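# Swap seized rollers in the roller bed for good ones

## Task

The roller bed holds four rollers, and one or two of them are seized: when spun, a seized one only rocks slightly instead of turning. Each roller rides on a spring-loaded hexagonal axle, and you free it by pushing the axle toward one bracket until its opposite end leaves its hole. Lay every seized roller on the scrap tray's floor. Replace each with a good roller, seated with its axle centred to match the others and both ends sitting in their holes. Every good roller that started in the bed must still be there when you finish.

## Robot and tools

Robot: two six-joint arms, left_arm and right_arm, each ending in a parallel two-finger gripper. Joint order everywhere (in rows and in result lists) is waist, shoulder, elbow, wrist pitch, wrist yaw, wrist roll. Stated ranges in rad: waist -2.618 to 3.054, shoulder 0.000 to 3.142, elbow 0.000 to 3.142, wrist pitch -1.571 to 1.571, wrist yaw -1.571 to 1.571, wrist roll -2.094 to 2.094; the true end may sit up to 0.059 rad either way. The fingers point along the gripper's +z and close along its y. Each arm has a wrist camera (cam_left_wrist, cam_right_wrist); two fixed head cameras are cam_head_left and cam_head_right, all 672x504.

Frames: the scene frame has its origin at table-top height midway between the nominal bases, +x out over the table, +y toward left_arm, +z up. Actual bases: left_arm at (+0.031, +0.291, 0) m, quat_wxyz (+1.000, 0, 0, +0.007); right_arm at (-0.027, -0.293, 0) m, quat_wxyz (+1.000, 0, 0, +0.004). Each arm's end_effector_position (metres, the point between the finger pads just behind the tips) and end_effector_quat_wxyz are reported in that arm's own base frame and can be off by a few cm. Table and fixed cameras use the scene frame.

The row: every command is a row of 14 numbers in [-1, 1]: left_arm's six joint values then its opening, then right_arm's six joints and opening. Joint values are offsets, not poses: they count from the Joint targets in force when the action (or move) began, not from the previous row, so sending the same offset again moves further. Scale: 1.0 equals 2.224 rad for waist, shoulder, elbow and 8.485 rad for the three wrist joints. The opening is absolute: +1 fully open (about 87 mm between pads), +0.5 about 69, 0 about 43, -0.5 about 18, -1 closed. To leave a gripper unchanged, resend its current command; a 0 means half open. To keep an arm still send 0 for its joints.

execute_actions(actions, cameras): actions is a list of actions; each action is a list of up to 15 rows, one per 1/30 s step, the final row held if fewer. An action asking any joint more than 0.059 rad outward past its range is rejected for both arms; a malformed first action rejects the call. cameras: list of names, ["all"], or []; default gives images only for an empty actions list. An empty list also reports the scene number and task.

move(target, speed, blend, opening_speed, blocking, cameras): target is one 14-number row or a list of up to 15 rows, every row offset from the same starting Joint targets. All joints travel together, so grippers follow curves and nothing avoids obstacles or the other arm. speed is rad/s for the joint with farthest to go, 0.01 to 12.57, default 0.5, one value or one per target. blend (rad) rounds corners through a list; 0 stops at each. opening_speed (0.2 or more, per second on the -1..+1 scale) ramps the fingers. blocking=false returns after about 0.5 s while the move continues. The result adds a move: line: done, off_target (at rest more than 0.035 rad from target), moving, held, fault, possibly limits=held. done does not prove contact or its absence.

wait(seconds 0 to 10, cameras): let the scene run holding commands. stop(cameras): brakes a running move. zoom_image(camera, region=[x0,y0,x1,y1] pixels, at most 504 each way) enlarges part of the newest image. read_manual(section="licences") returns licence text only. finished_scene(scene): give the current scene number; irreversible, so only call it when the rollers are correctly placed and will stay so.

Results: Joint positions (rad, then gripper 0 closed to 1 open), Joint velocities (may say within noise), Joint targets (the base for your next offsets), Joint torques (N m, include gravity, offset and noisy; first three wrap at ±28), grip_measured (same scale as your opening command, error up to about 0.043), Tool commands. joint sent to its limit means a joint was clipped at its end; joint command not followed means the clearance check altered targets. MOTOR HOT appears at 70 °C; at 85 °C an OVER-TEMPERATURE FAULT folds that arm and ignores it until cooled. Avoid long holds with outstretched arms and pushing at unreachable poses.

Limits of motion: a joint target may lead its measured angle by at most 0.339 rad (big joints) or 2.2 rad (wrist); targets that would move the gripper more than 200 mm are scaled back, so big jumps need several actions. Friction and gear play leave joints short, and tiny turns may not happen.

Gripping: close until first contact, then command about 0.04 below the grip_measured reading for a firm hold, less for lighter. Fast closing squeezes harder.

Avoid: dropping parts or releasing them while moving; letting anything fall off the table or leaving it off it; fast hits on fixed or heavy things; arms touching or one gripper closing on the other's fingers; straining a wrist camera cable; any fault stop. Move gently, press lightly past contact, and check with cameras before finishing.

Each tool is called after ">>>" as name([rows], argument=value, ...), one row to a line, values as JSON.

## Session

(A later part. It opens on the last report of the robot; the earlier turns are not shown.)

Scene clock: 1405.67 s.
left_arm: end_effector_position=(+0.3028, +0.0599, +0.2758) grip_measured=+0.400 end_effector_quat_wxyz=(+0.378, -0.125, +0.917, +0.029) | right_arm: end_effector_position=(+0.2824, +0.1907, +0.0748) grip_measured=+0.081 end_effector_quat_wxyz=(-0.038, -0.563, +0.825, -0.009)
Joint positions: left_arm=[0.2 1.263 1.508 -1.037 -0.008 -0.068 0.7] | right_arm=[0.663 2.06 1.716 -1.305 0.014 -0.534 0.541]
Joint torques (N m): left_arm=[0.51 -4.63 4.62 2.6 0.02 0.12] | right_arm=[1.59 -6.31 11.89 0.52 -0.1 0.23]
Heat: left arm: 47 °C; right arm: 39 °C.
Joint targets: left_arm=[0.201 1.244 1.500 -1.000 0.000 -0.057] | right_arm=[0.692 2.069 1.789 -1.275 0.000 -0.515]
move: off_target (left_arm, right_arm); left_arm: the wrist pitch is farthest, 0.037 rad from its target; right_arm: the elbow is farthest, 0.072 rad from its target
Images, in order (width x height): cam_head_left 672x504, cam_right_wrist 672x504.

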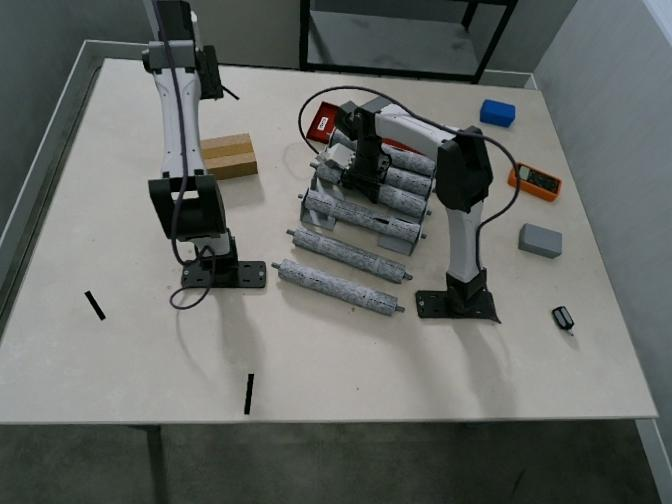

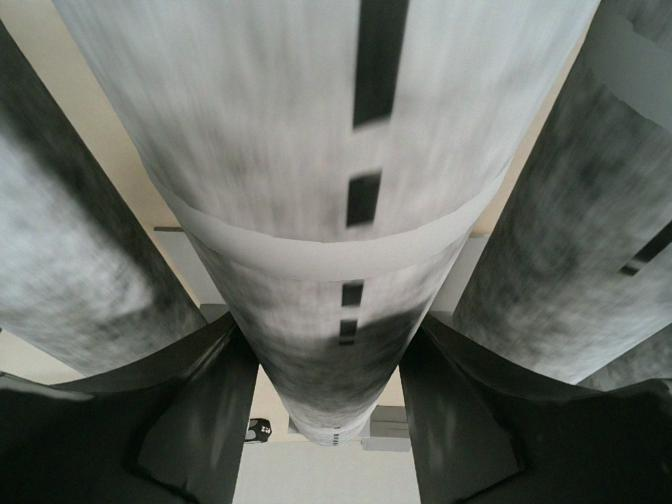

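>>> move(target=[0,0,0,0,0,0,0.4,-0.0166,-0.0445,-0.02,-0.0029,0,-0.0015,-0.15], speed=0.15, cameras=["cam_right_wrist","cam_head_left"])

>>> zoom_image(camera="cam_head_left", region=[280, 110, 480, 260])

Scene clock: 1424.90 s.
left_arm: end_effector_position=(+0.3028, +0.0599, +0.2758) grip_measured=+0.400 end_effector_quat_wxyz=(+0.378, -0.125, +0.917, +0.029) | right_arm: end_effector_position=(+0.2827, +0.1896, +0.0753) grip_measured=+0.081 end_effector_quat_wxyz=(-0.038, -0.561, +0.827, -0.006)
Joint positions: left_arm=[0.2 1.263 1.508 -1.037 -0.008 -0.068 0.7] | right_arm=[0.657 2.058 1.716 -1.306 0.008 -0.536 0.541]
Joint torques (N m): left_arm=[0.5 -4.62 4.64 2.6 0.02 0.11] | right_arm=[-0.72 -13.81 7.84 0.26 -0.07 0.09]
Heat: left arm: 45 °C; right arm: 43 °C.
Joint targets: left_arm=[0.201 1.244 1.500 -1.000 0.000 -0.057] | right_arm=[0.655 1.970 1.744 -1.300 0.000 -0.528]
move: off_target (left_arm, right_arm); left_arm: the wrist pitch is farthest, 0.037 rad from its target; right_arm: the shoulder is farthest, 0.088 rad from its target
Images, in order (width x height): cam_head_left 672x504, cam_right_wrist 672x504.

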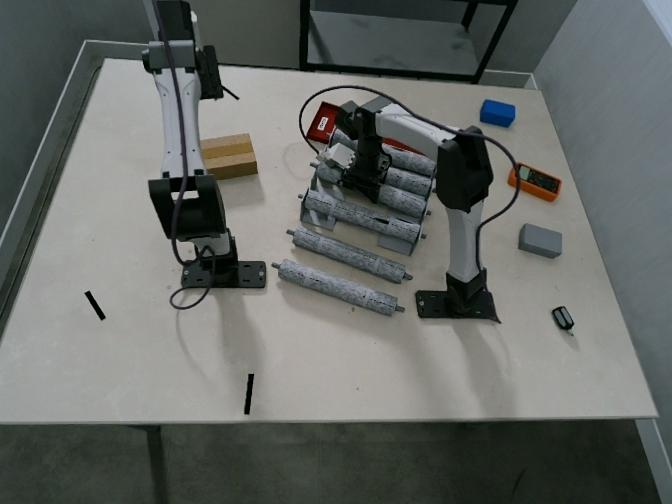

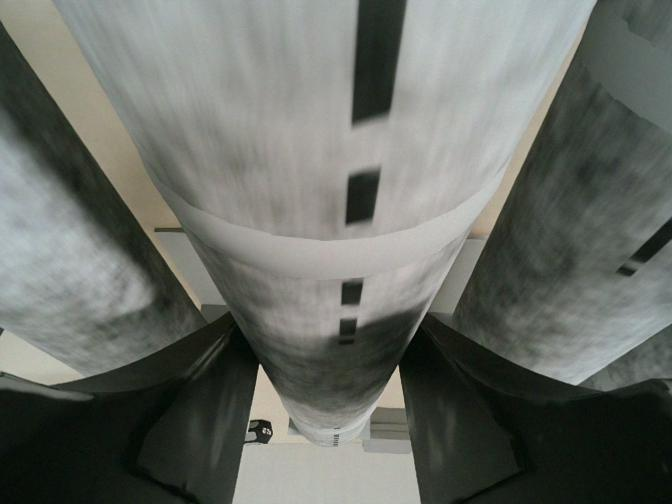

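Scaled by 2.520.

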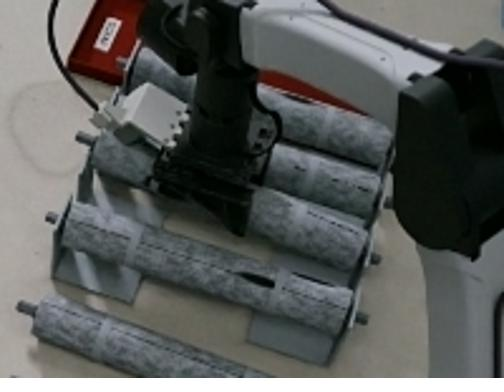

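>>> move(target=[0,0,0,0,0,0,0.4,0,-0.0135,0.0251,-0.0045,0,0,-0.2], speed=0.15, cameras=["cam_right_wrist","cam_head_left"])

>>> zoom_image(camera="cam_head_left", region=[280, 110, 480, 260])

Scene clock: 1443.03 s.
left_arm: end_effector_position=(+0.3028, +0.0599, +0.2758) grip_measured=+0.400 end_effector_quat_wxyz=(+0.378, -0.125, +0.917, +0.029) | right_arm: end_effector_position=(+0.2851, +0.1921, +0.0804) grip_measured=+0.081 end_effector_quat_wxyz=(-0.026, -0.558, +0.830, -0.002)
Joint positions: left_arm=[0.2 1.263 1.508 -1.037 -0.008 -0.068 0.7] | right_arm=[0.654 2.045 1.723 -1.3 0 -0.53 0.54]
Joint torques (N m): left_arm=[0.51 -4.63 4.62 2.6 0.02 0.12] | right_arm=[-0.4 -15.1 12.29 -0.09 0 0.09]
Heat: left arm: 44 °C; right arm: 48 °C.
Joint targets: left_arm=[0.201 1.244 1.500 -1.000 0.000 -0.057] | right_arm=[0.655 1.940 1.800 -1.338 0.000 -0.528]
move: off_target (left_arm, right_arm); left_arm: the wrist pitch is farthest, 0.037 rad from its target; right_arm: the shoulder is farthest, 0.105 rad from its target
Images, in order (width x height): cam_head_left 672x504, cam_right_wrist 672x504.

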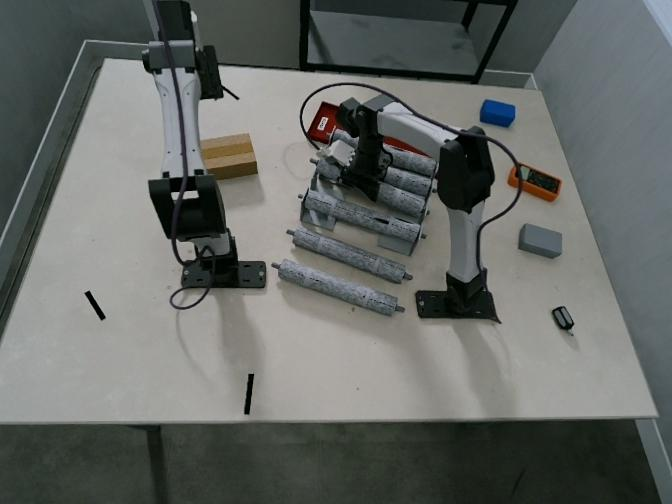

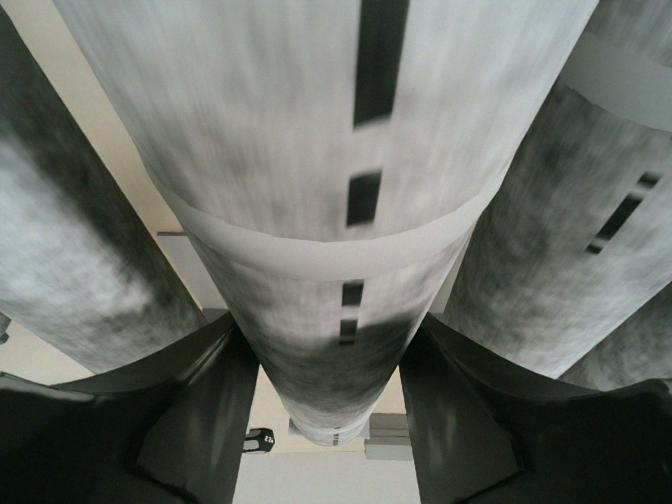

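Scaled by 2.520.

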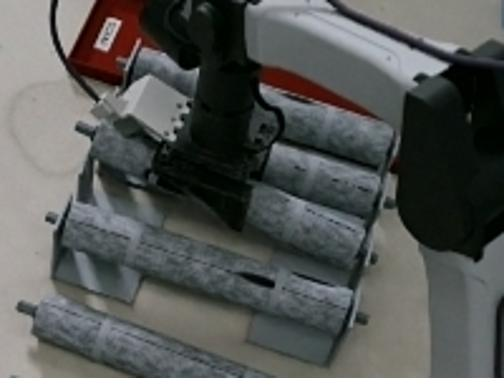

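>>> move(target=[0,0,0,0,0,0,0.4,0,0.0,0.0250,-0.0045,0,0,-0.2], speed=0.15, cameras=["cam_right_wrist"])

Scene clock: 1453.40 s.
left_arm: end_effector_position=(+0.3028, +0.0599, +0.2758) grip_measured=+0.400 end_effector_quat_wxyz=(+0.378, -0.125, +0.917, +0.029) | right_arm: end_effector_position=(+0.2865, +0.1919, +0.0841) grip_measured=+0.082 end_effector_quat_wxyz=(-0.025, -0.556, +0.831, +0.005)
Joint positions: left_arm=[0.2 1.263 1.508 -1.037 -0.008 -0.068 0.7] | right_arm=[0.645 2.046 1.741 -1.315 -0.014 -0.536 0.541]
Joint torques (N m): left_arm=[0.49 -4.62 4.63 2.61 0.02 0.12] | right_arm=[0.24 -15.1 15.62 -0.34 0.11 0.1]
Heat: left arm: 44 °C; right arm: 49 °C.
Joint targets: left_arm=[0.201 1.244 1.500 -1.000 0.000 -0.057] | right_arm=[0.655 1.940 1.855 -1.376 0.000 -0.528]
move: off_target (left_arm, right_arm); left_arm: the wrist pitch is farthest, 0.037 rad from its target; right_arm: the elbow is farthest, 0.115 rad from its target
Images, in order (width x height): cam_right_wrist 672x504.

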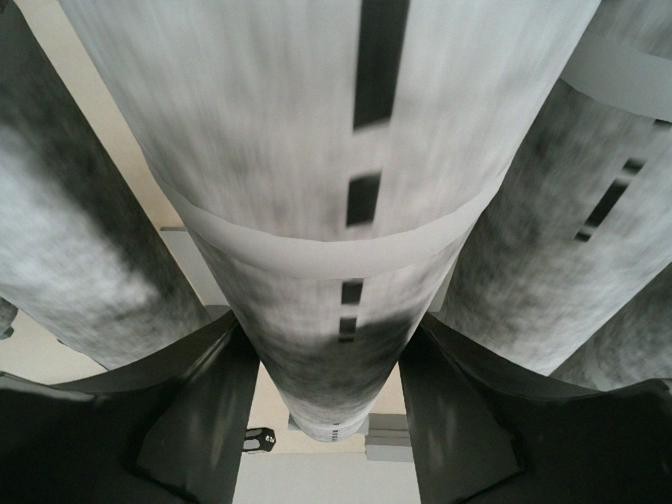

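>>> move(target=[0,0,0,0,0,0,0.4,-0.0110,0.0,0,-0.0045,0,0,-0.2], speed=0.15, cameras=["cam_right_wrist","cam_head_right"])

>>> zoom_image(camera="cam_head_right", region=[290, 110, 490, 260])

Scene clock: 1492.73 s.
left_arm: end_effector_position=(+0.3028, +0.0599, +0.2758) grip_measured=+0.400 end_effector_quat_wxyz=(+0.378, -0.125, +0.917, +0.029) | right_arm: end_effector_position=(+0.2922, +0.1957, +0.0908) grip_measured=+0.082 end_effector_quat_wxyz=(-0.011, -0.546, +0.837, +0.018)
Joint positions: left_arm=[0.2 1.263 1.508 -1.037 -0.008 -0.068 0.7] | right_arm=[0.631 2.045 1.772 -1.318 -0.037 -0.525 0.541]
Joint torques (N m): left_arm=[0.5 -4.63 4.63 2.6 0.01 0.12] | right_arm=[-0.43 -15.19 13.2 -0.68 0.31 0.09]
Heat: left arm: 43 °C; right arm: 56 °C.
Joint targets: left_arm=[0.201 1.244 1.500 -1.000 0.000 -0.057] | right_arm=[0.631 1.940 1.855 -1.414 0.000 -0.528]
move: off_target (left_arm, right_arm); left_arm: the wrist pitch is farthest, 0.037 rad from its target; right_arm: the shoulder is farthest, 0.105 rad from its target
Images, in order (width x height): cam_head_right 672x504, cam_right_wrist 672x504.

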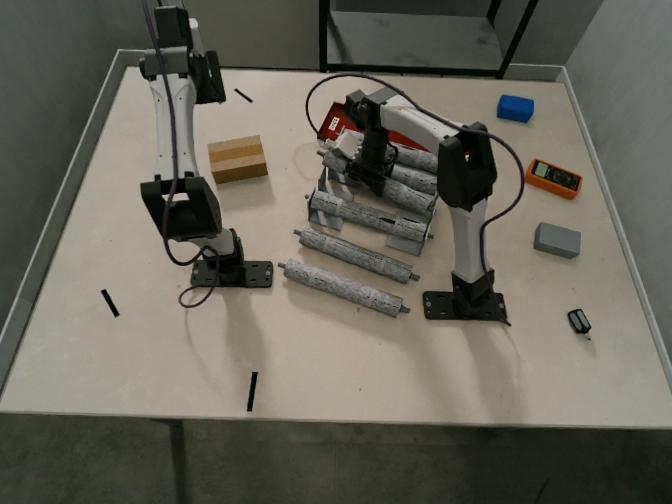

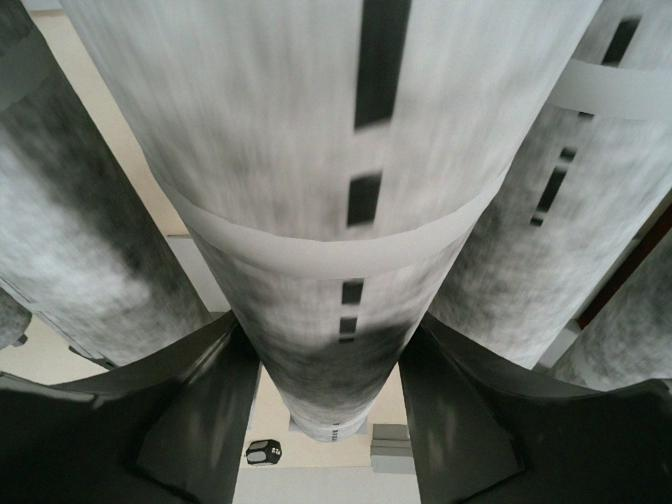

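Scaled by 2.520.

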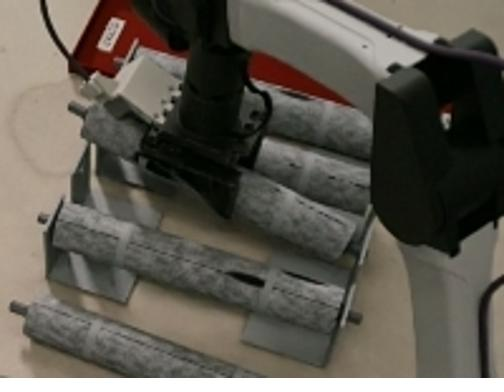

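>>> move([
  [0,0,0,0,0,0,0.4,0.009,0.0,0.04,-0.002,0,0,-0.2],
  [0,0,0,0,0,0,0.4,0.0175,0.0585,0.054,-0.0031,0,0,-0.2],
], speed=0.2, blend=0.02, cameras=["cam_right_wrist","cam_head_right"])

>>> zoom_image(camera="cam_head_right", region=[290, 110, 490, 260])

Scene clock: 1509.00 s.
left_arm: end_effector_position=(+0.3028, +0.0599, +0.2758) grip_measured=+0.400 end_effector_quat_wxyz=(+0.378, -0.125, +0.917, +0.029) | right_arm: end_effector_position=(+0.2954, +0.2084, +0.1045) grip_measured=+0.082 end_effector_quat_wxyz=(-0.016, -0.560, +0.828, +0.008)
Joint positions: left_arm=[0.2 1.263 1.508 -1.037 -0.008 -0.068 0.7] | right_arm=[0.663 2.098 1.904 -1.407 -0.018 -0.526 0.541]
Joint torques (N m): left_arm=[0.5 -4.63 4.63 2.61 0.02 0.12] | right_arm=[0.43 -9.58 11.88 -0.07 0.21 0.01]
Heat: left arm: 43 °C; right arm: 58 °C.
Joint targets: left_arm=[0.201 1.244 1.500 -1.000 0.000 -0.057] | right_arm=[0.670 2.070 1.976 -1.441 0.000 -0.528]
move: off_target (left_arm, right_arm); left_arm: the wrist pitch is farthest, 0.037 rad from its target; right_arm: the elbow is farthest, 0.072 rad from its target
Images, in order (width x height): cam_head_right 672x504, cam_right_wrist 672x504.

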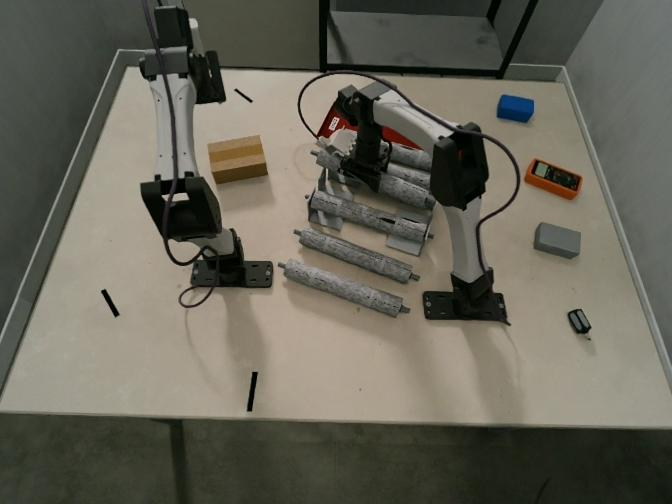

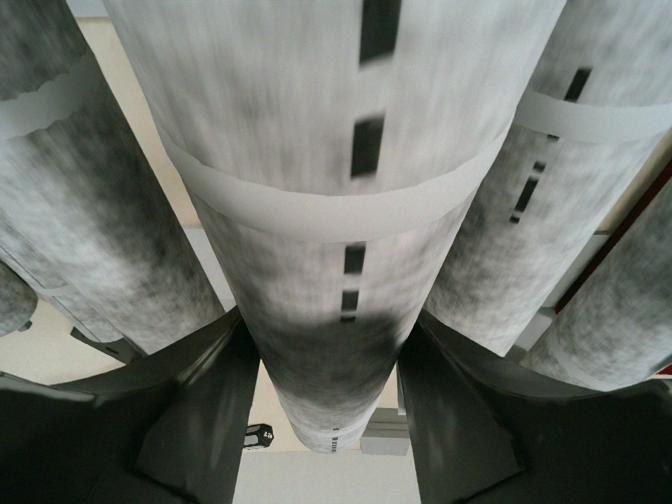

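Scaled by 2.520.

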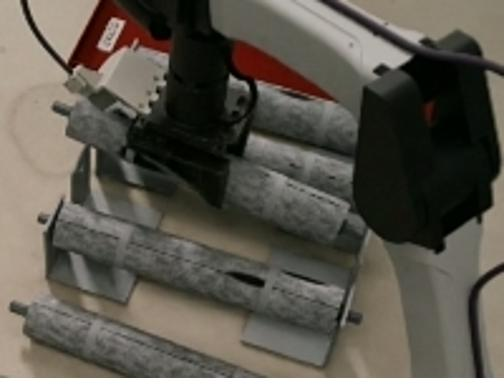

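>>> move(target=[0,0,0,0,0,0,0.4,0.02,-0.0742,-0.0769,0.0131,0.018,0.0027,-0.2], speed=0.3, cameras=["cam_right_wrist","cam_head_right"])

Scene clock: 1730.83 s.
left_arm: end_effector_position=(+0.3028, +0.0599, +0.2758) grip_measured=+0.400 end_effector_quat_wxyz=(+0.378, -0.125, +0.917, +0.029) | right_arm: end_effector_position=(+0.2896, +0.1983, +0.1153) grip_measured=+0.082 end_effector_quat_wxyz=(+0.014, -0.578, +0.814, -0.052)
Joint positions: left_arm=[0.2 1.263 1.508 -1.037 -0.008 -0.068 0.7] | right_arm=[0.712 1.994 1.785 -1.345 0.106 -0.523 0.541]
Joint torques (N m): left_arm=[0.5 -4.63 4.62 2.6 0.02 0.12] | right_arm=[0.06 -13.5 7.15 0.55 0.46 0.2]
Heat: left arm: 48 °C; right arm: 57 °C.
Joint targets: left_arm=[0.201 1.244 1.500 -1.000 0.000 -0.057] | right_arm=[0.714 1.905 1.805 -1.329 0.153 -0.505]
move: off_target (left_arm, right_arm); left_arm: the wrist pitch is farthest, 0.037 rad from its target; right_arm: the shoulder is farthest, 0.089 rad from its target
Images, in order (width x height): cam_head_right 672x504, cam_right_wrist 672x504.

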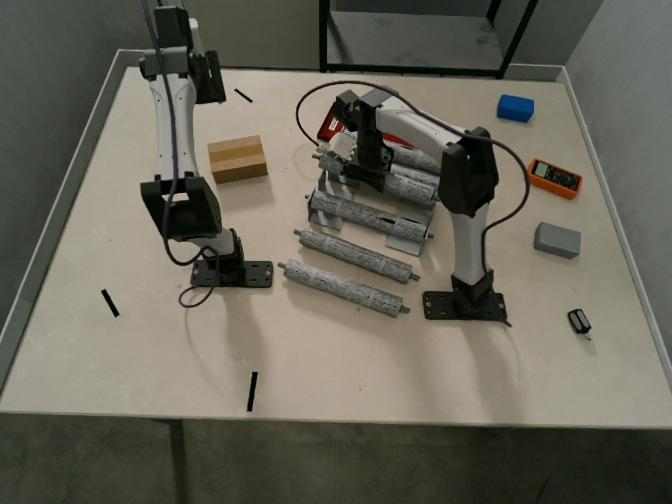

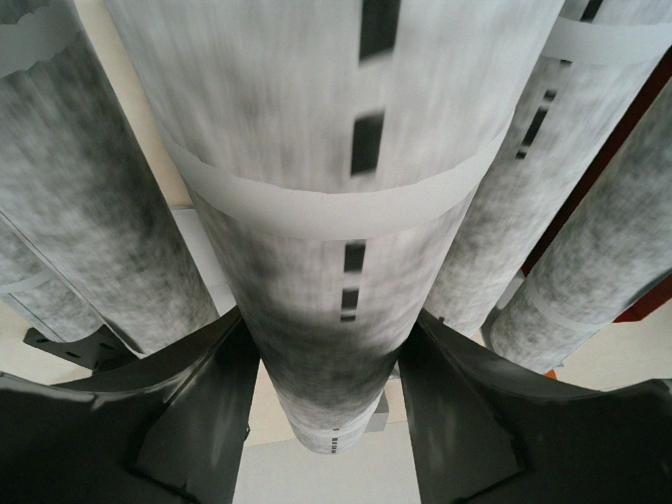

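>>> move(target=[0,0,0,0,0,0,0.4,0,0,0.0562,-0.006,0,0,-0.2], speed=0.3, cameras=["cam_right_wrist","cam_head_left"])

Scene clock: 1747.90 s.
left_arm: end_effector_position=(+0.3028, +0.0599, +0.2758) grip_measured=+0.400 end_effector_quat_wxyz=(+0.378, -0.125, +0.917, +0.029) | right_arm: end_effector_position=(+0.3004, +0.2069, +0.1331) grip_measured=+0.082 end_effector_quat_wxyz=(+0.044, -0.575, +0.815, -0.049)
Joint positions: left_arm=[0.2 1.263 1.508 -1.037 -0.008 -0.068 0.7] | right_arm=[0.711 1.994 1.862 -1.36 0.106 -0.522 0.541]
Joint torques (N m): left_arm=[0.5 -4.63 4.63 2.6 0.02 0.12] | right_arm=[0.24 -13.76 11.74 0.3 0.49 0.19]
Heat: left arm: 49 °C; right arm: 57 °C.
Joint targets: left_arm=[0.201 1.244 1.500 -1.000 0.000 -0.057] | right_arm=[0.714 1.905 1.930 -1.380 0.153 -0.505]
move: off_target (left_arm, right_arm); left_arm: the wrist pitch is farthest, 0.037 rad from its target; right_arm: the shoulder is farthest, 0.089 rad from its target
Images, in order (width x height): cam_head_left 672x504, cam_right_wrist 672x504.

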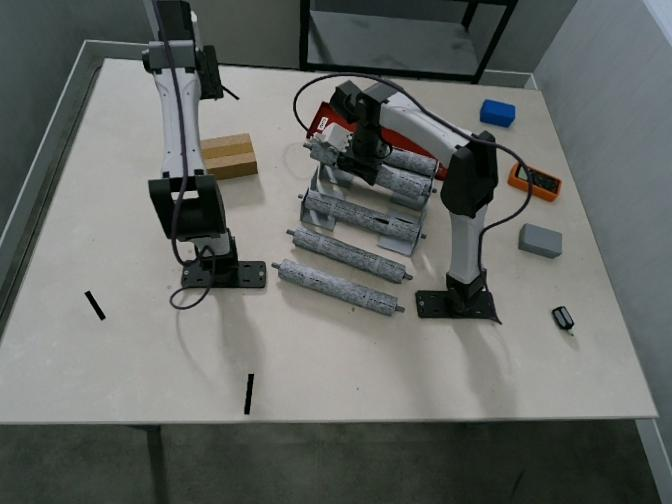

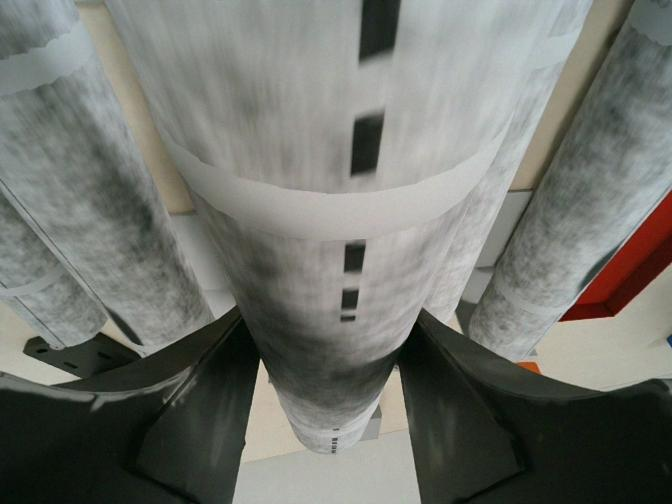

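>>> move(target=[0,0,0,0,0,0,0.4,-0.092,0.0989,0.1349,-0.0089,-0.0031,-0.0242,-0.2], speed=0.4, cameras=["cam_right_wrist","cam_head_left"])

Scene clock: 1760.07 s.
left_arm: end_effector_position=(+0.3028, +0.0599, +0.2758) grip_measured=+0.400 end_effector_quat_wxyz=(+0.378, -0.125, +0.917, +0.029) | right_arm: end_effector_position=(+0.3791, +0.1592, +0.1457) grip_measured=+0.082 end_effector_quat_wxyz=(+0.057, -0.558, +0.826, -0.058)
Joint positions: left_arm=[0.2 1.263 1.508 -1.037 -0.008 -0.068 0.7] | right_arm=[0.507 2.154 2.152 -1.446 0.106 -0.688 0.541]
Joint torques (N m): left_arm=[0.49 -4.63 4.63 2.6 0.02 0.12] | right_arm=[0.1 -9.81 12.34 0.52 0.23 -0.1]
Heat: left arm: 49 °C; right arm: 58 °C.
Joint targets: left_arm=[0.201 1.244 1.500 -1.000 0.000 -0.057] | right_arm=[0.509 2.125 2.230 -1.456 0.126 -0.710]
move: off_target (left_arm, right_arm); left_arm: the wrist pitch is farthest, 0.037 rad from its target; right_arm: the elbow is farthest, 0.078 rad from its target
Images, in order (width x height): cam_head_left 672x504, cam_right_wrist 672x504.

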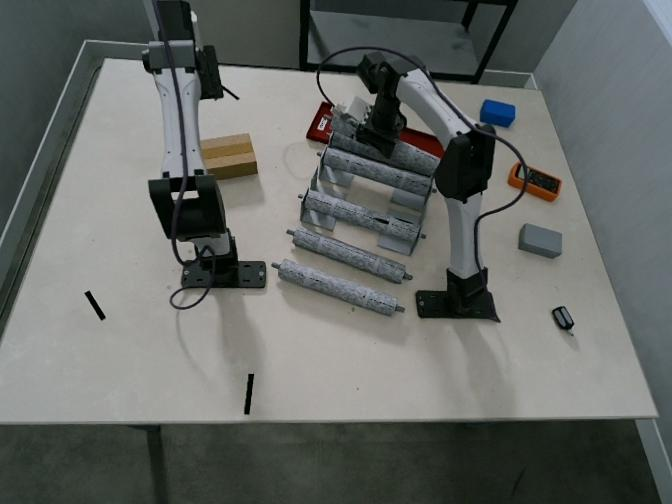

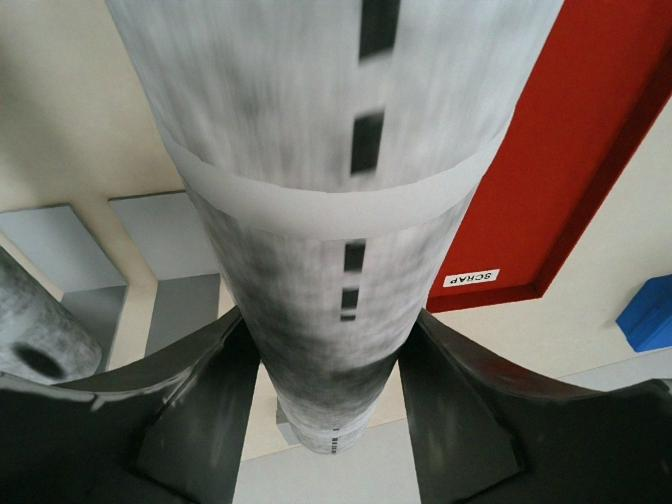

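>>> move(target=[0,0,0,0,0,0,0.4,-0.0917,0.0989,0.1349,-0.0087,-0.0031,-0.0243,-0.2], speed=0.4, cameras=["cam_right_wrist","cam_head_left"])

Scene clock: 1805.50 s.
left_arm: end_effector_position=(+0.3028, +0.0599, +0.2758) grip_measured=+0.400 end_effector_quat_wxyz=(+0.378, -0.125, +0.917, +0.029) | right_arm: end_effector_position=(+0.4486, +0.0884, +0.1279) grip_measured=+0.082 end_effector_quat_wxyz=(+0.046, -0.558, +0.826, -0.063)
Joint positions: left_arm=[0.2 1.263 1.508 -1.037 -0.008 -0.068 0.7] | right_arm=[0.301 2.374 2.45 -1.521 0.094 -0.893 0.541]
Joint torques (N m): left_arm=[0.49 -4.62 4.64 2.6 0.02 0.12] | right_arm=[0.23 -10.93 12.48 0.5 0.09 -0.12]
Heat: left arm: 49 °C; right arm: 57 °C.
Joint targets: left_arm=[0.201 1.244 1.500 -1.000 0.000 -0.057] | right_arm=[0.305 2.345 2.530 -1.530 0.100 -0.916]
move: off_target (left_arm, right_arm); left_arm: the wrist pitch is farthest, 0.037 rad from its target; right_arm: the elbow is farthest, 0.080 rad from its target
Images, in order (width x height): cam_head_left 672x504, cam_right_wrist 672x504.

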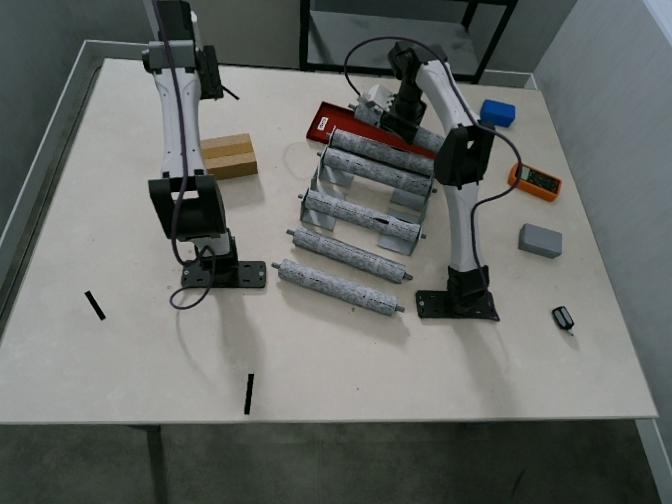

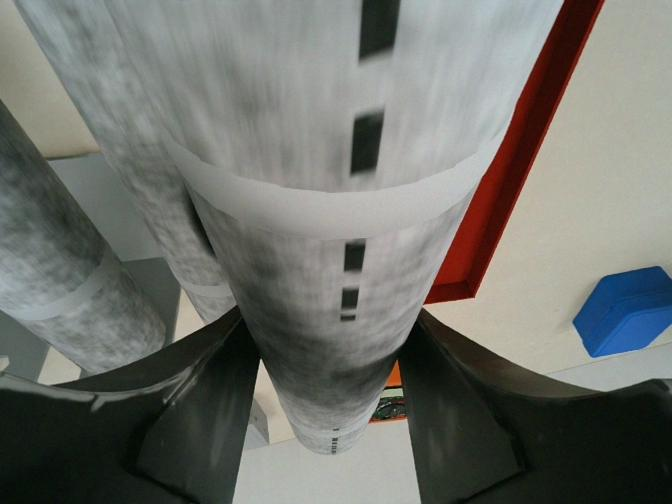

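>>> move(target=[0,0,0,0,0,0,0.4,-0.0076,0.049,0.009,0.0153,0.0008,-0.0046,-0.2], speed=0.2, cameras=["cam_right_wrist"])

Scene clock: 1826.50 s.
left_arm: end_effector_position=(+0.3028, +0.0599, +0.2758) grip_measured=+0.400 end_effector_quat_wxyz=(+0.378, -0.125, +0.917, +0.029) | right_arm: end_effector_position=(+0.4720, +0.0908, +0.0834) grip_measured=+0.082 end_effector_quat_wxyz=(+0.038, -0.572, +0.817, -0.062)
Joint positions: left_arm=[0.2 1.263 1.508 -1.037 -0.008 -0.068 0.7] | right_arm=[0.294 2.488 2.473 -1.444 0.094 -0.933 0.541]
Joint torques (N m): left_arm=[0.51 -4.63 4.63 2.61 0.02 0.11] | right_arm=[-0.73 -11.86 12.49 1.05 0.14 -0.12]
Heat: left arm: 50 °C; right arm: 59 °C.
Joint targets: left_arm=[0.201 1.244 1.500 -1.000 0.000 -0.057] | right_arm=[0.289 2.454 2.550 -1.400 0.107 -0.955]
move: off_target (left_arm, right_arm); left_arm: the wrist pitch is farthest, 0.037 rad from its target; right_arm: the elbow is farthest, 0.077 rad from its target
Images, in order (width x height): cam_right_wrist 672x504.

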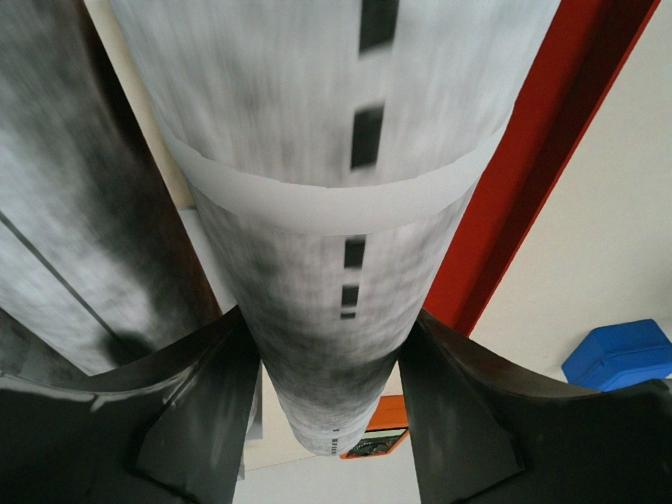

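>>> move(target=[0,0,0,0,0,0,0.4,-0.0049,0.0373,0.0171,0.0088,0.0012,-0.0008,-0.2], speed=0.15, cameras=["cam_right_wrist","cam_head_left"])

>>> zoom_image(camera="cam_head_left", region=[300, 60, 500, 210])

Scene clock: 1842.27 s.
left_arm: end_effector_position=(+0.3028, +0.0599, +0.2758) grip_measured=+0.400 end_effector_quat_wxyz=(+0.378, -0.125, +0.917, +0.029) | right_arm: end_effector_position=(+0.4926, +0.0913, +0.0543) grip_measured=+0.082 end_effector_quat_wxyz=(+0.048, -0.569, +0.818, -0.066)
Joint positions: left_arm=[0.2 1.263 1.508 -1.037 -0.008 -0.068 0.7] | right_arm=[0.283 2.571 2.51 -1.377 0.094 -0.939 0.541]
Joint torques (N m): left_arm=[0.51 -4.63 4.64 2.61 0.02 0.12] | right_arm=[-0.81 -12.29 12.6 1.16 0.25 -0.13]
Heat: left arm: 50 °C; right arm: 61 °C.
Joint targets: left_arm=[0.201 1.244 1.500 -1.000 0.000 -0.057] | right_arm=[0.278 2.537 2.588 -1.325 0.117 -0.962]
move: off_target (left_arm, right_arm); left_arm: the wrist pitch is farthest, 0.037 rad from its target; right_arm: the elbow is farthest, 0.079 rad from its target
Images, in order (width x height): cam_head_left 672x504, cam_right_wrist 672x504.

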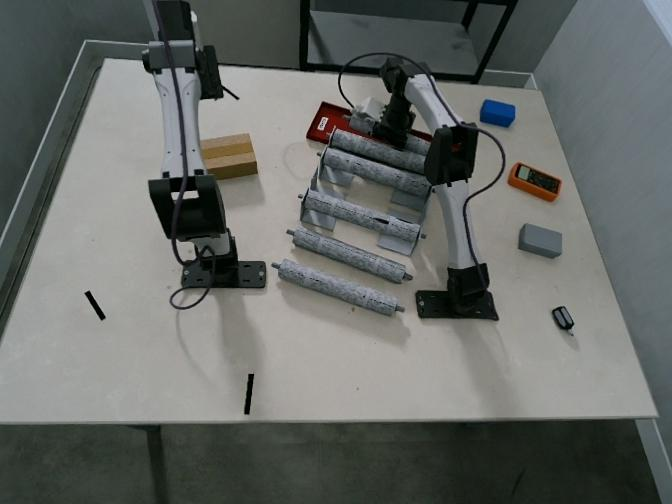

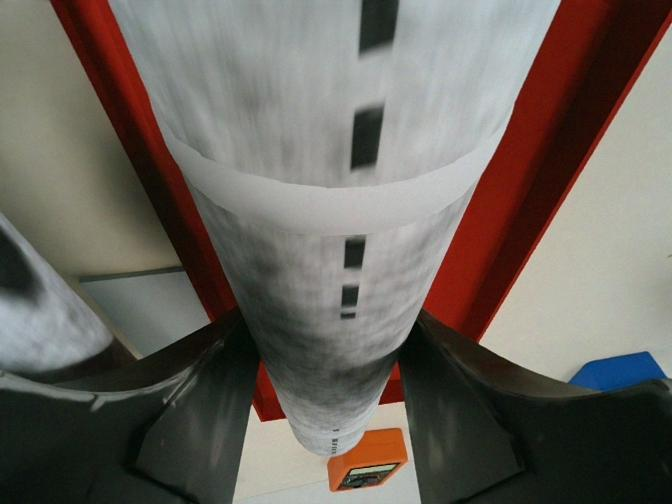

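Scaled by 2.520.

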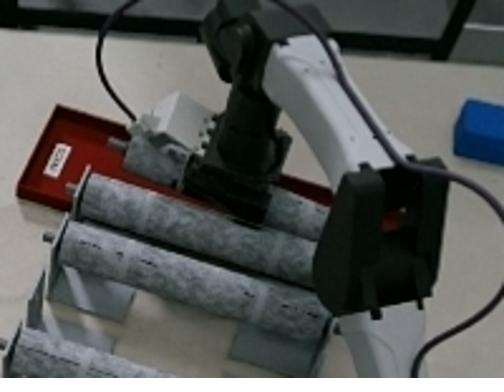

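>>> move(target=[0,0,0,0,0,0,0.4,0,0.0121,-0.0418,0.0065,0,0,0.04], speed=0.12, opening_speed=0.5, cameras=["cam_right_wrist"])

Scene clock: 1859.37 s.
left_arm: end_effector_position=(+0.3028, +0.0599, +0.2758) grip_measured=+0.400 end_effector_quat_wxyz=(+0.378, -0.125, +0.917, +0.029) | right_arm: end_effector_position=(+0.4963, +0.0899, +0.0320) grip_measured=+0.082 end_effector_quat_wxyz=(+0.042, -0.568, +0.819, -0.064)
Joint positions: left_arm=[0.2 1.263 1.508 -1.037 -0.008 -0.068 0.7] | right_arm=[0.278 2.597 2.47 -1.322 0.094 -0.941 0.541]
Joint torques (N m): left_arm=[0.49 -4.63 4.63 2.6 0.02 0.12] | right_arm=[-0.64 -12.38 7.88 1.21 0.28 -0.12]
Heat: left arm: 50 °C; right arm: 64 °C.
Joint targets: left_arm=[0.201 1.244 1.500 -1.000 0.000 -0.057] | right_arm=[0.278 2.564 2.495 -1.270 0.117 -0.962]
move: off_target (left_arm, right_arm); left_arm: the wrist pitch is farthest, 0.037 rad from its target; right_arm: the wrist pitch is farthest, 0.052 rad from its target
Images, in order (width x height): cam_right_wrist 672x504.

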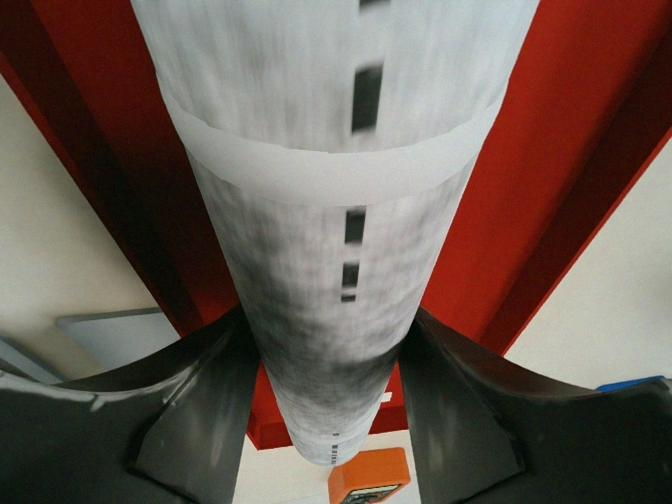

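>>> move(target=[0,0,0,0,0,0,0.4,0,0.003,-0.0135,0.0030,0,0,0.04], speed=0.1, cameras=["cam_right_wrist","cam_head_left"])

>>> zoom_image(camera="cam_head_left", region=[300, 60, 500, 210])

Scene clock: 1866.43 s.
left_arm: end_effector_position=(+0.3028, +0.0599, +0.2758) grip_measured=+0.400 end_effector_quat_wxyz=(+0.378, -0.125, +0.917, +0.029) | right_arm: end_effector_position=(+0.4960, +0.0898, +0.0250) grip_measured=+0.082 end_effector_quat_wxyz=(+0.040, -0.569, +0.819, -0.063)
Joint positions: left_arm=[0.2 1.263 1.508 -1.037 -0.008 -0.068 0.7] | right_arm=[0.278 2.597 2.442 -1.299 0.094 -0.942 0.541]
Joint torques (N m): left_arm=[0.49 -4.62 4.64 2.6 0.02 0.12] | right_arm=[-0.64 -11.82 7.64 1.17 0.24 -0.11]
Heat: left arm: 50 °C; right arm: 65 °C.
Joint targets: left_arm=[0.201 1.244 1.500 -1.000 0.000 -0.057] | right_arm=[0.278 2.570 2.465 -1.245 0.117 -0.962]
move: off_target (left_arm, right_arm); left_arm: the wrist pitch is farthest, 0.037 rad from its target; right_arm: the wrist pitch is farthest, 0.054 rad from its target
Images, in order (width x height): cam_head_left 672x504, cam_right_wrist 672x504.

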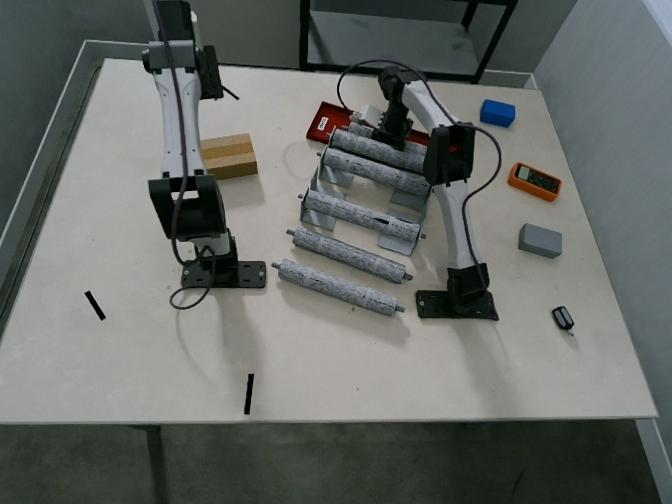

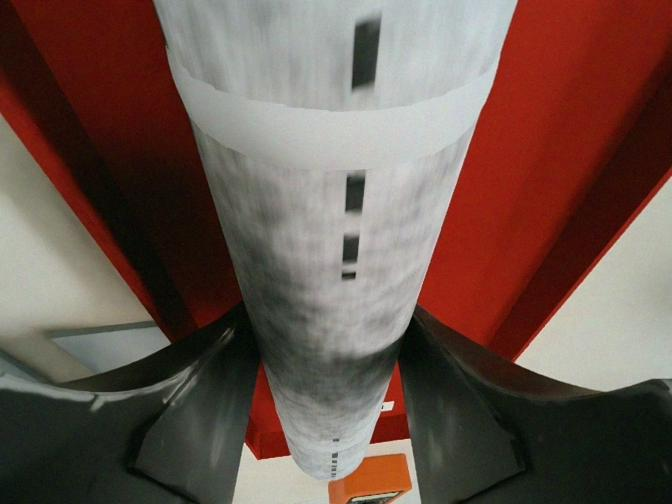

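Scaled by 2.520.

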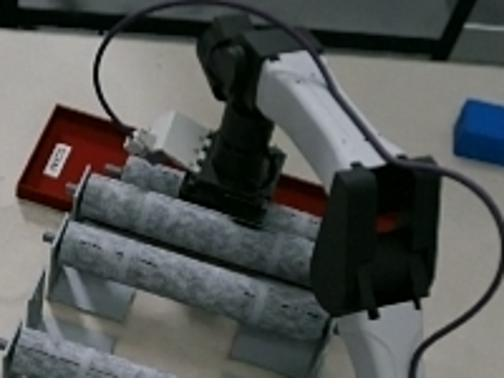

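>>> move(target=[0,0,0,0,0,0,0.4,0,0.002,-0.0085,0.0018,0,0,0.04], speed=0.1, cameras=["cam_right_wrist"])

Scene clock: 1883.63 s.
left_arm: end_effector_position=(+0.3028, +0.0599, +0.2758) grip_measured=+0.400 end_effector_quat_wxyz=(+0.378, -0.125, +0.917, +0.029) | right_arm: end_effector_position=(+0.4959, +0.0906, +0.0239) grip_measured=+0.082 end_effector_quat_wxyz=(+0.040, -0.570, +0.818, -0.063)
Joint positions: left_arm=[0.2 1.263 1.508 -1.037 -0.008 -0.068 0.7] | right_arm=[0.28 2.597 2.437 -1.294 0.094 -0.942 0.541]
Joint torques (N m): left_arm=[0.5 -4.63 4.63 2.6 0.02 0.12] | right_arm=[-0.59 -11.45 6.53 1.29 0.23 -0.1]
Heat: left arm: 50 °C; right arm: 66 °C.
Joint targets: left_arm=[0.201 1.244 1.500 -1.000 0.000 -0.057] | right_arm=[0.278 2.575 2.446 -1.229 0.117 -0.962]
move: off_target (left_arm, right_arm); left_arm: the wrist pitch is farthest, 0.037 rad from its target; right_arm: the wrist pitch is farthest, 0.064 rad from its target
Images, in order (width x height): cam_right_wrist 672x504.

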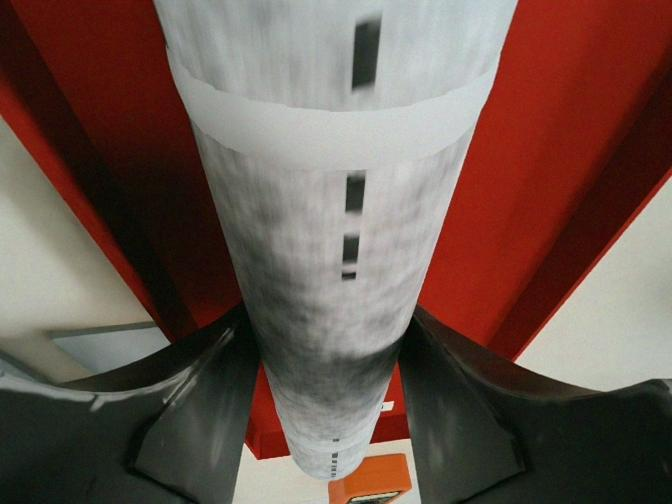

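>>> move(target=[0,0,0,0,0,0,0.4,0,0,0,0,0,0,0.3], opening_speed=0.3, cameras=["cam_right_wrist"])

Scene clock: 1888.30 s.
left_arm: end_effector_position=(+0.3028, +0.0599, +0.2758) grip_measured=+0.400 end_effector_quat_wxyz=(+0.378, -0.125, +0.917, +0.029) | right_arm: end_effector_position=(+0.5030, +0.0897, +0.0247) grip_measured=+0.300 end_effector_quat_wxyz=(+0.050, -0.572, +0.816, -0.073)
Joint positions: left_arm=[0.2 1.263 1.508 -1.037 -0.008 -0.068 0.7] | right_arm=[0.278 2.597 2.437 -1.268 0.104 -0.951 0.65]
Joint torques (N m): left_arm=[0.5 -4.63 4.63 2.6 0.01 0.12] | right_arm=[-0.62 -11.51 6.5 1.06 0.23 -0.09]
Heat: left arm: 50 °C; right arm: 66 °C.
Joint targets: left_arm=[0.201 1.244 1.500 -1.000 0.000 -0.057] | right_arm=[0.278 2.575 2.446 -1.229 0.117 -0.962]
move: off_target (left_arm, right_arm); left_arm: the wrist pitch is farthest, 0.037 rad from its target; right_arm: the wrist pitch is farthest, 0.039 rad from its target
Images, in order (width x height): cam_right_wrist 672x504.

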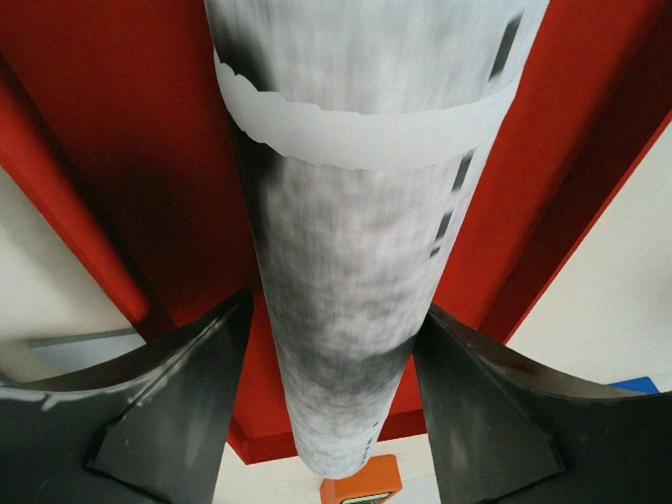

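>>> move([
  [0,0,0,0,0,0,0.4,0.0027,-0.0382,0.0625,-0.0184,0,0.0008,0.3],
  [0,0,0,0,0,0,0.4,0.0049,-0.0809,0.0513,-0.026,0,0.0014,0.3],
], speed=0.25, cameras=["cam_right_wrist"])

Scene clock: 1907.07 s.
left_arm: end_effector_position=(+0.3028, +0.0599, +0.2758) grip_measured=+0.400 end_effector_quat_wxyz=(+0.378, -0.125, +0.917, +0.029) | right_arm: end_effector_position=(+0.4907, +0.0861, +0.1237) grip_measured=+0.300 end_effector_quat_wxyz=(+0.097, -0.567, +0.813, -0.089)
Joint positions: left_arm=[0.2 1.263 1.508 -1.037 -0.008 -0.068 0.7] | right_arm=[0.278 2.447 2.549 -1.432 0.104 -0.951 0.65]
Joint torques (N m): left_arm=[0.5 -4.62 4.63 2.61 0.02 0.11] | right_arm=[0.2 -13.24 6.42 0.64 0.21 0.04]
Heat: left arm: 50 °C; right arm: 67 °C.
Joint targets: left_arm=[0.201 1.244 1.500 -1.000 0.000 -0.057] | right_arm=[0.289 2.395 2.560 -1.450 0.117 -0.950]
move: off_target (left_arm, right_arm); left_arm: the wrist pitch is farthest, 0.037 rad from its target; right_arm: the shoulder is farthest, 0.051 rad from its target
Images, in order (width x height): cam_right_wrist 672x504.

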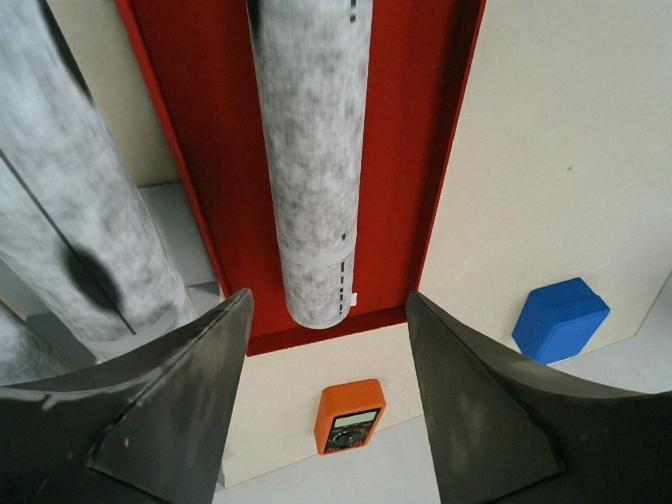

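>>> move(target=[0,0,0,0,0,0,0.4,0.3687,-0.3136,-0.4529,0.0028,-0.0138,0.1038,0.4], speed=0.7, cameras=["cam_right_wrist","cam_head_left"])

Scene clock: 2020.87 s.
left_arm: end_effector_position=(+0.3028, +0.0599, +0.2758) grip_measured=+0.400 end_effector_quat_wxyz=(+0.378, -0.125, +0.917, +0.029) | right_arm: end_effector_position=(+0.1234, +0.2324, +0.1407) grip_measured=+0.400 end_effector_quat_wxyz=(-0.016, -0.564, +0.826, -0.018)
Joint positions: left_arm=[0.2 1.263 1.508 -1.037 -0.008 -0.068 0.7] | right_arm=[1.108 1.738 1.554 -1.432 0.017 -0.089 0.7]
Joint torques (N m): left_arm=[0.49 -4.64 4.62 2.61 0.02 0.12] | right_arm=[-0.25 -8.32 5.26 0.38 -0.1 0.19]
Heat: left arm: 51 °C; right arm: 79 °C. Fold the right arm in close to its base, or ease its load, before you think long.
Joint targets: left_arm=[0.201 1.244 1.500 -1.000 0.000 -0.057] | right_arm=[1.109 1.697 1.553 -1.426 0.000 -0.070]
MOTOR HOT: the shoulder of the right arm reports 79 °C; the controller's stop level is 85 °C. To cool a motor, set the load down, stop pushing, or move to a pose that needs little force.
move: off_target (left_arm, right_arm); left_arm: the wrist pitch is farthest, 0.037 rad from its target; right_arm: the shoulder is farthest, 0.040 rad from its target
Images, in order (width x height): cam_head_left 672x504, cam_right_wrist 672x504.

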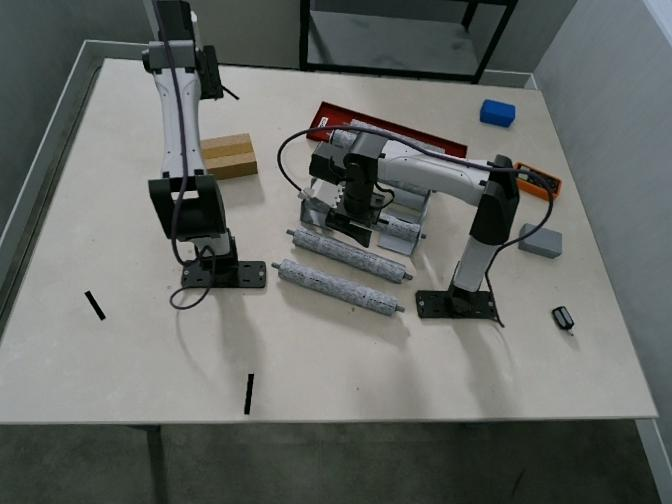

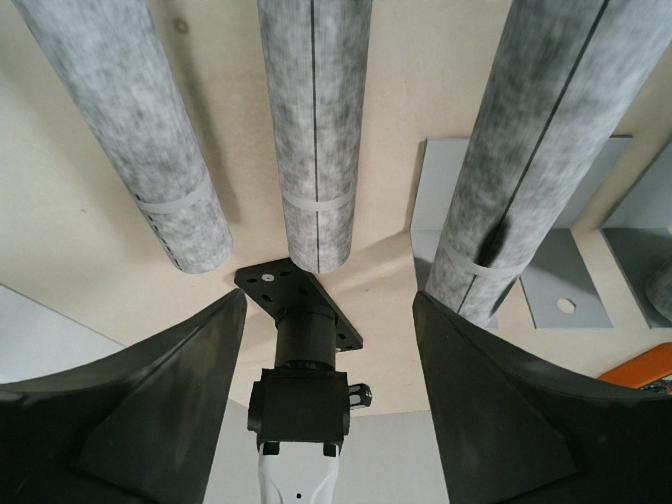

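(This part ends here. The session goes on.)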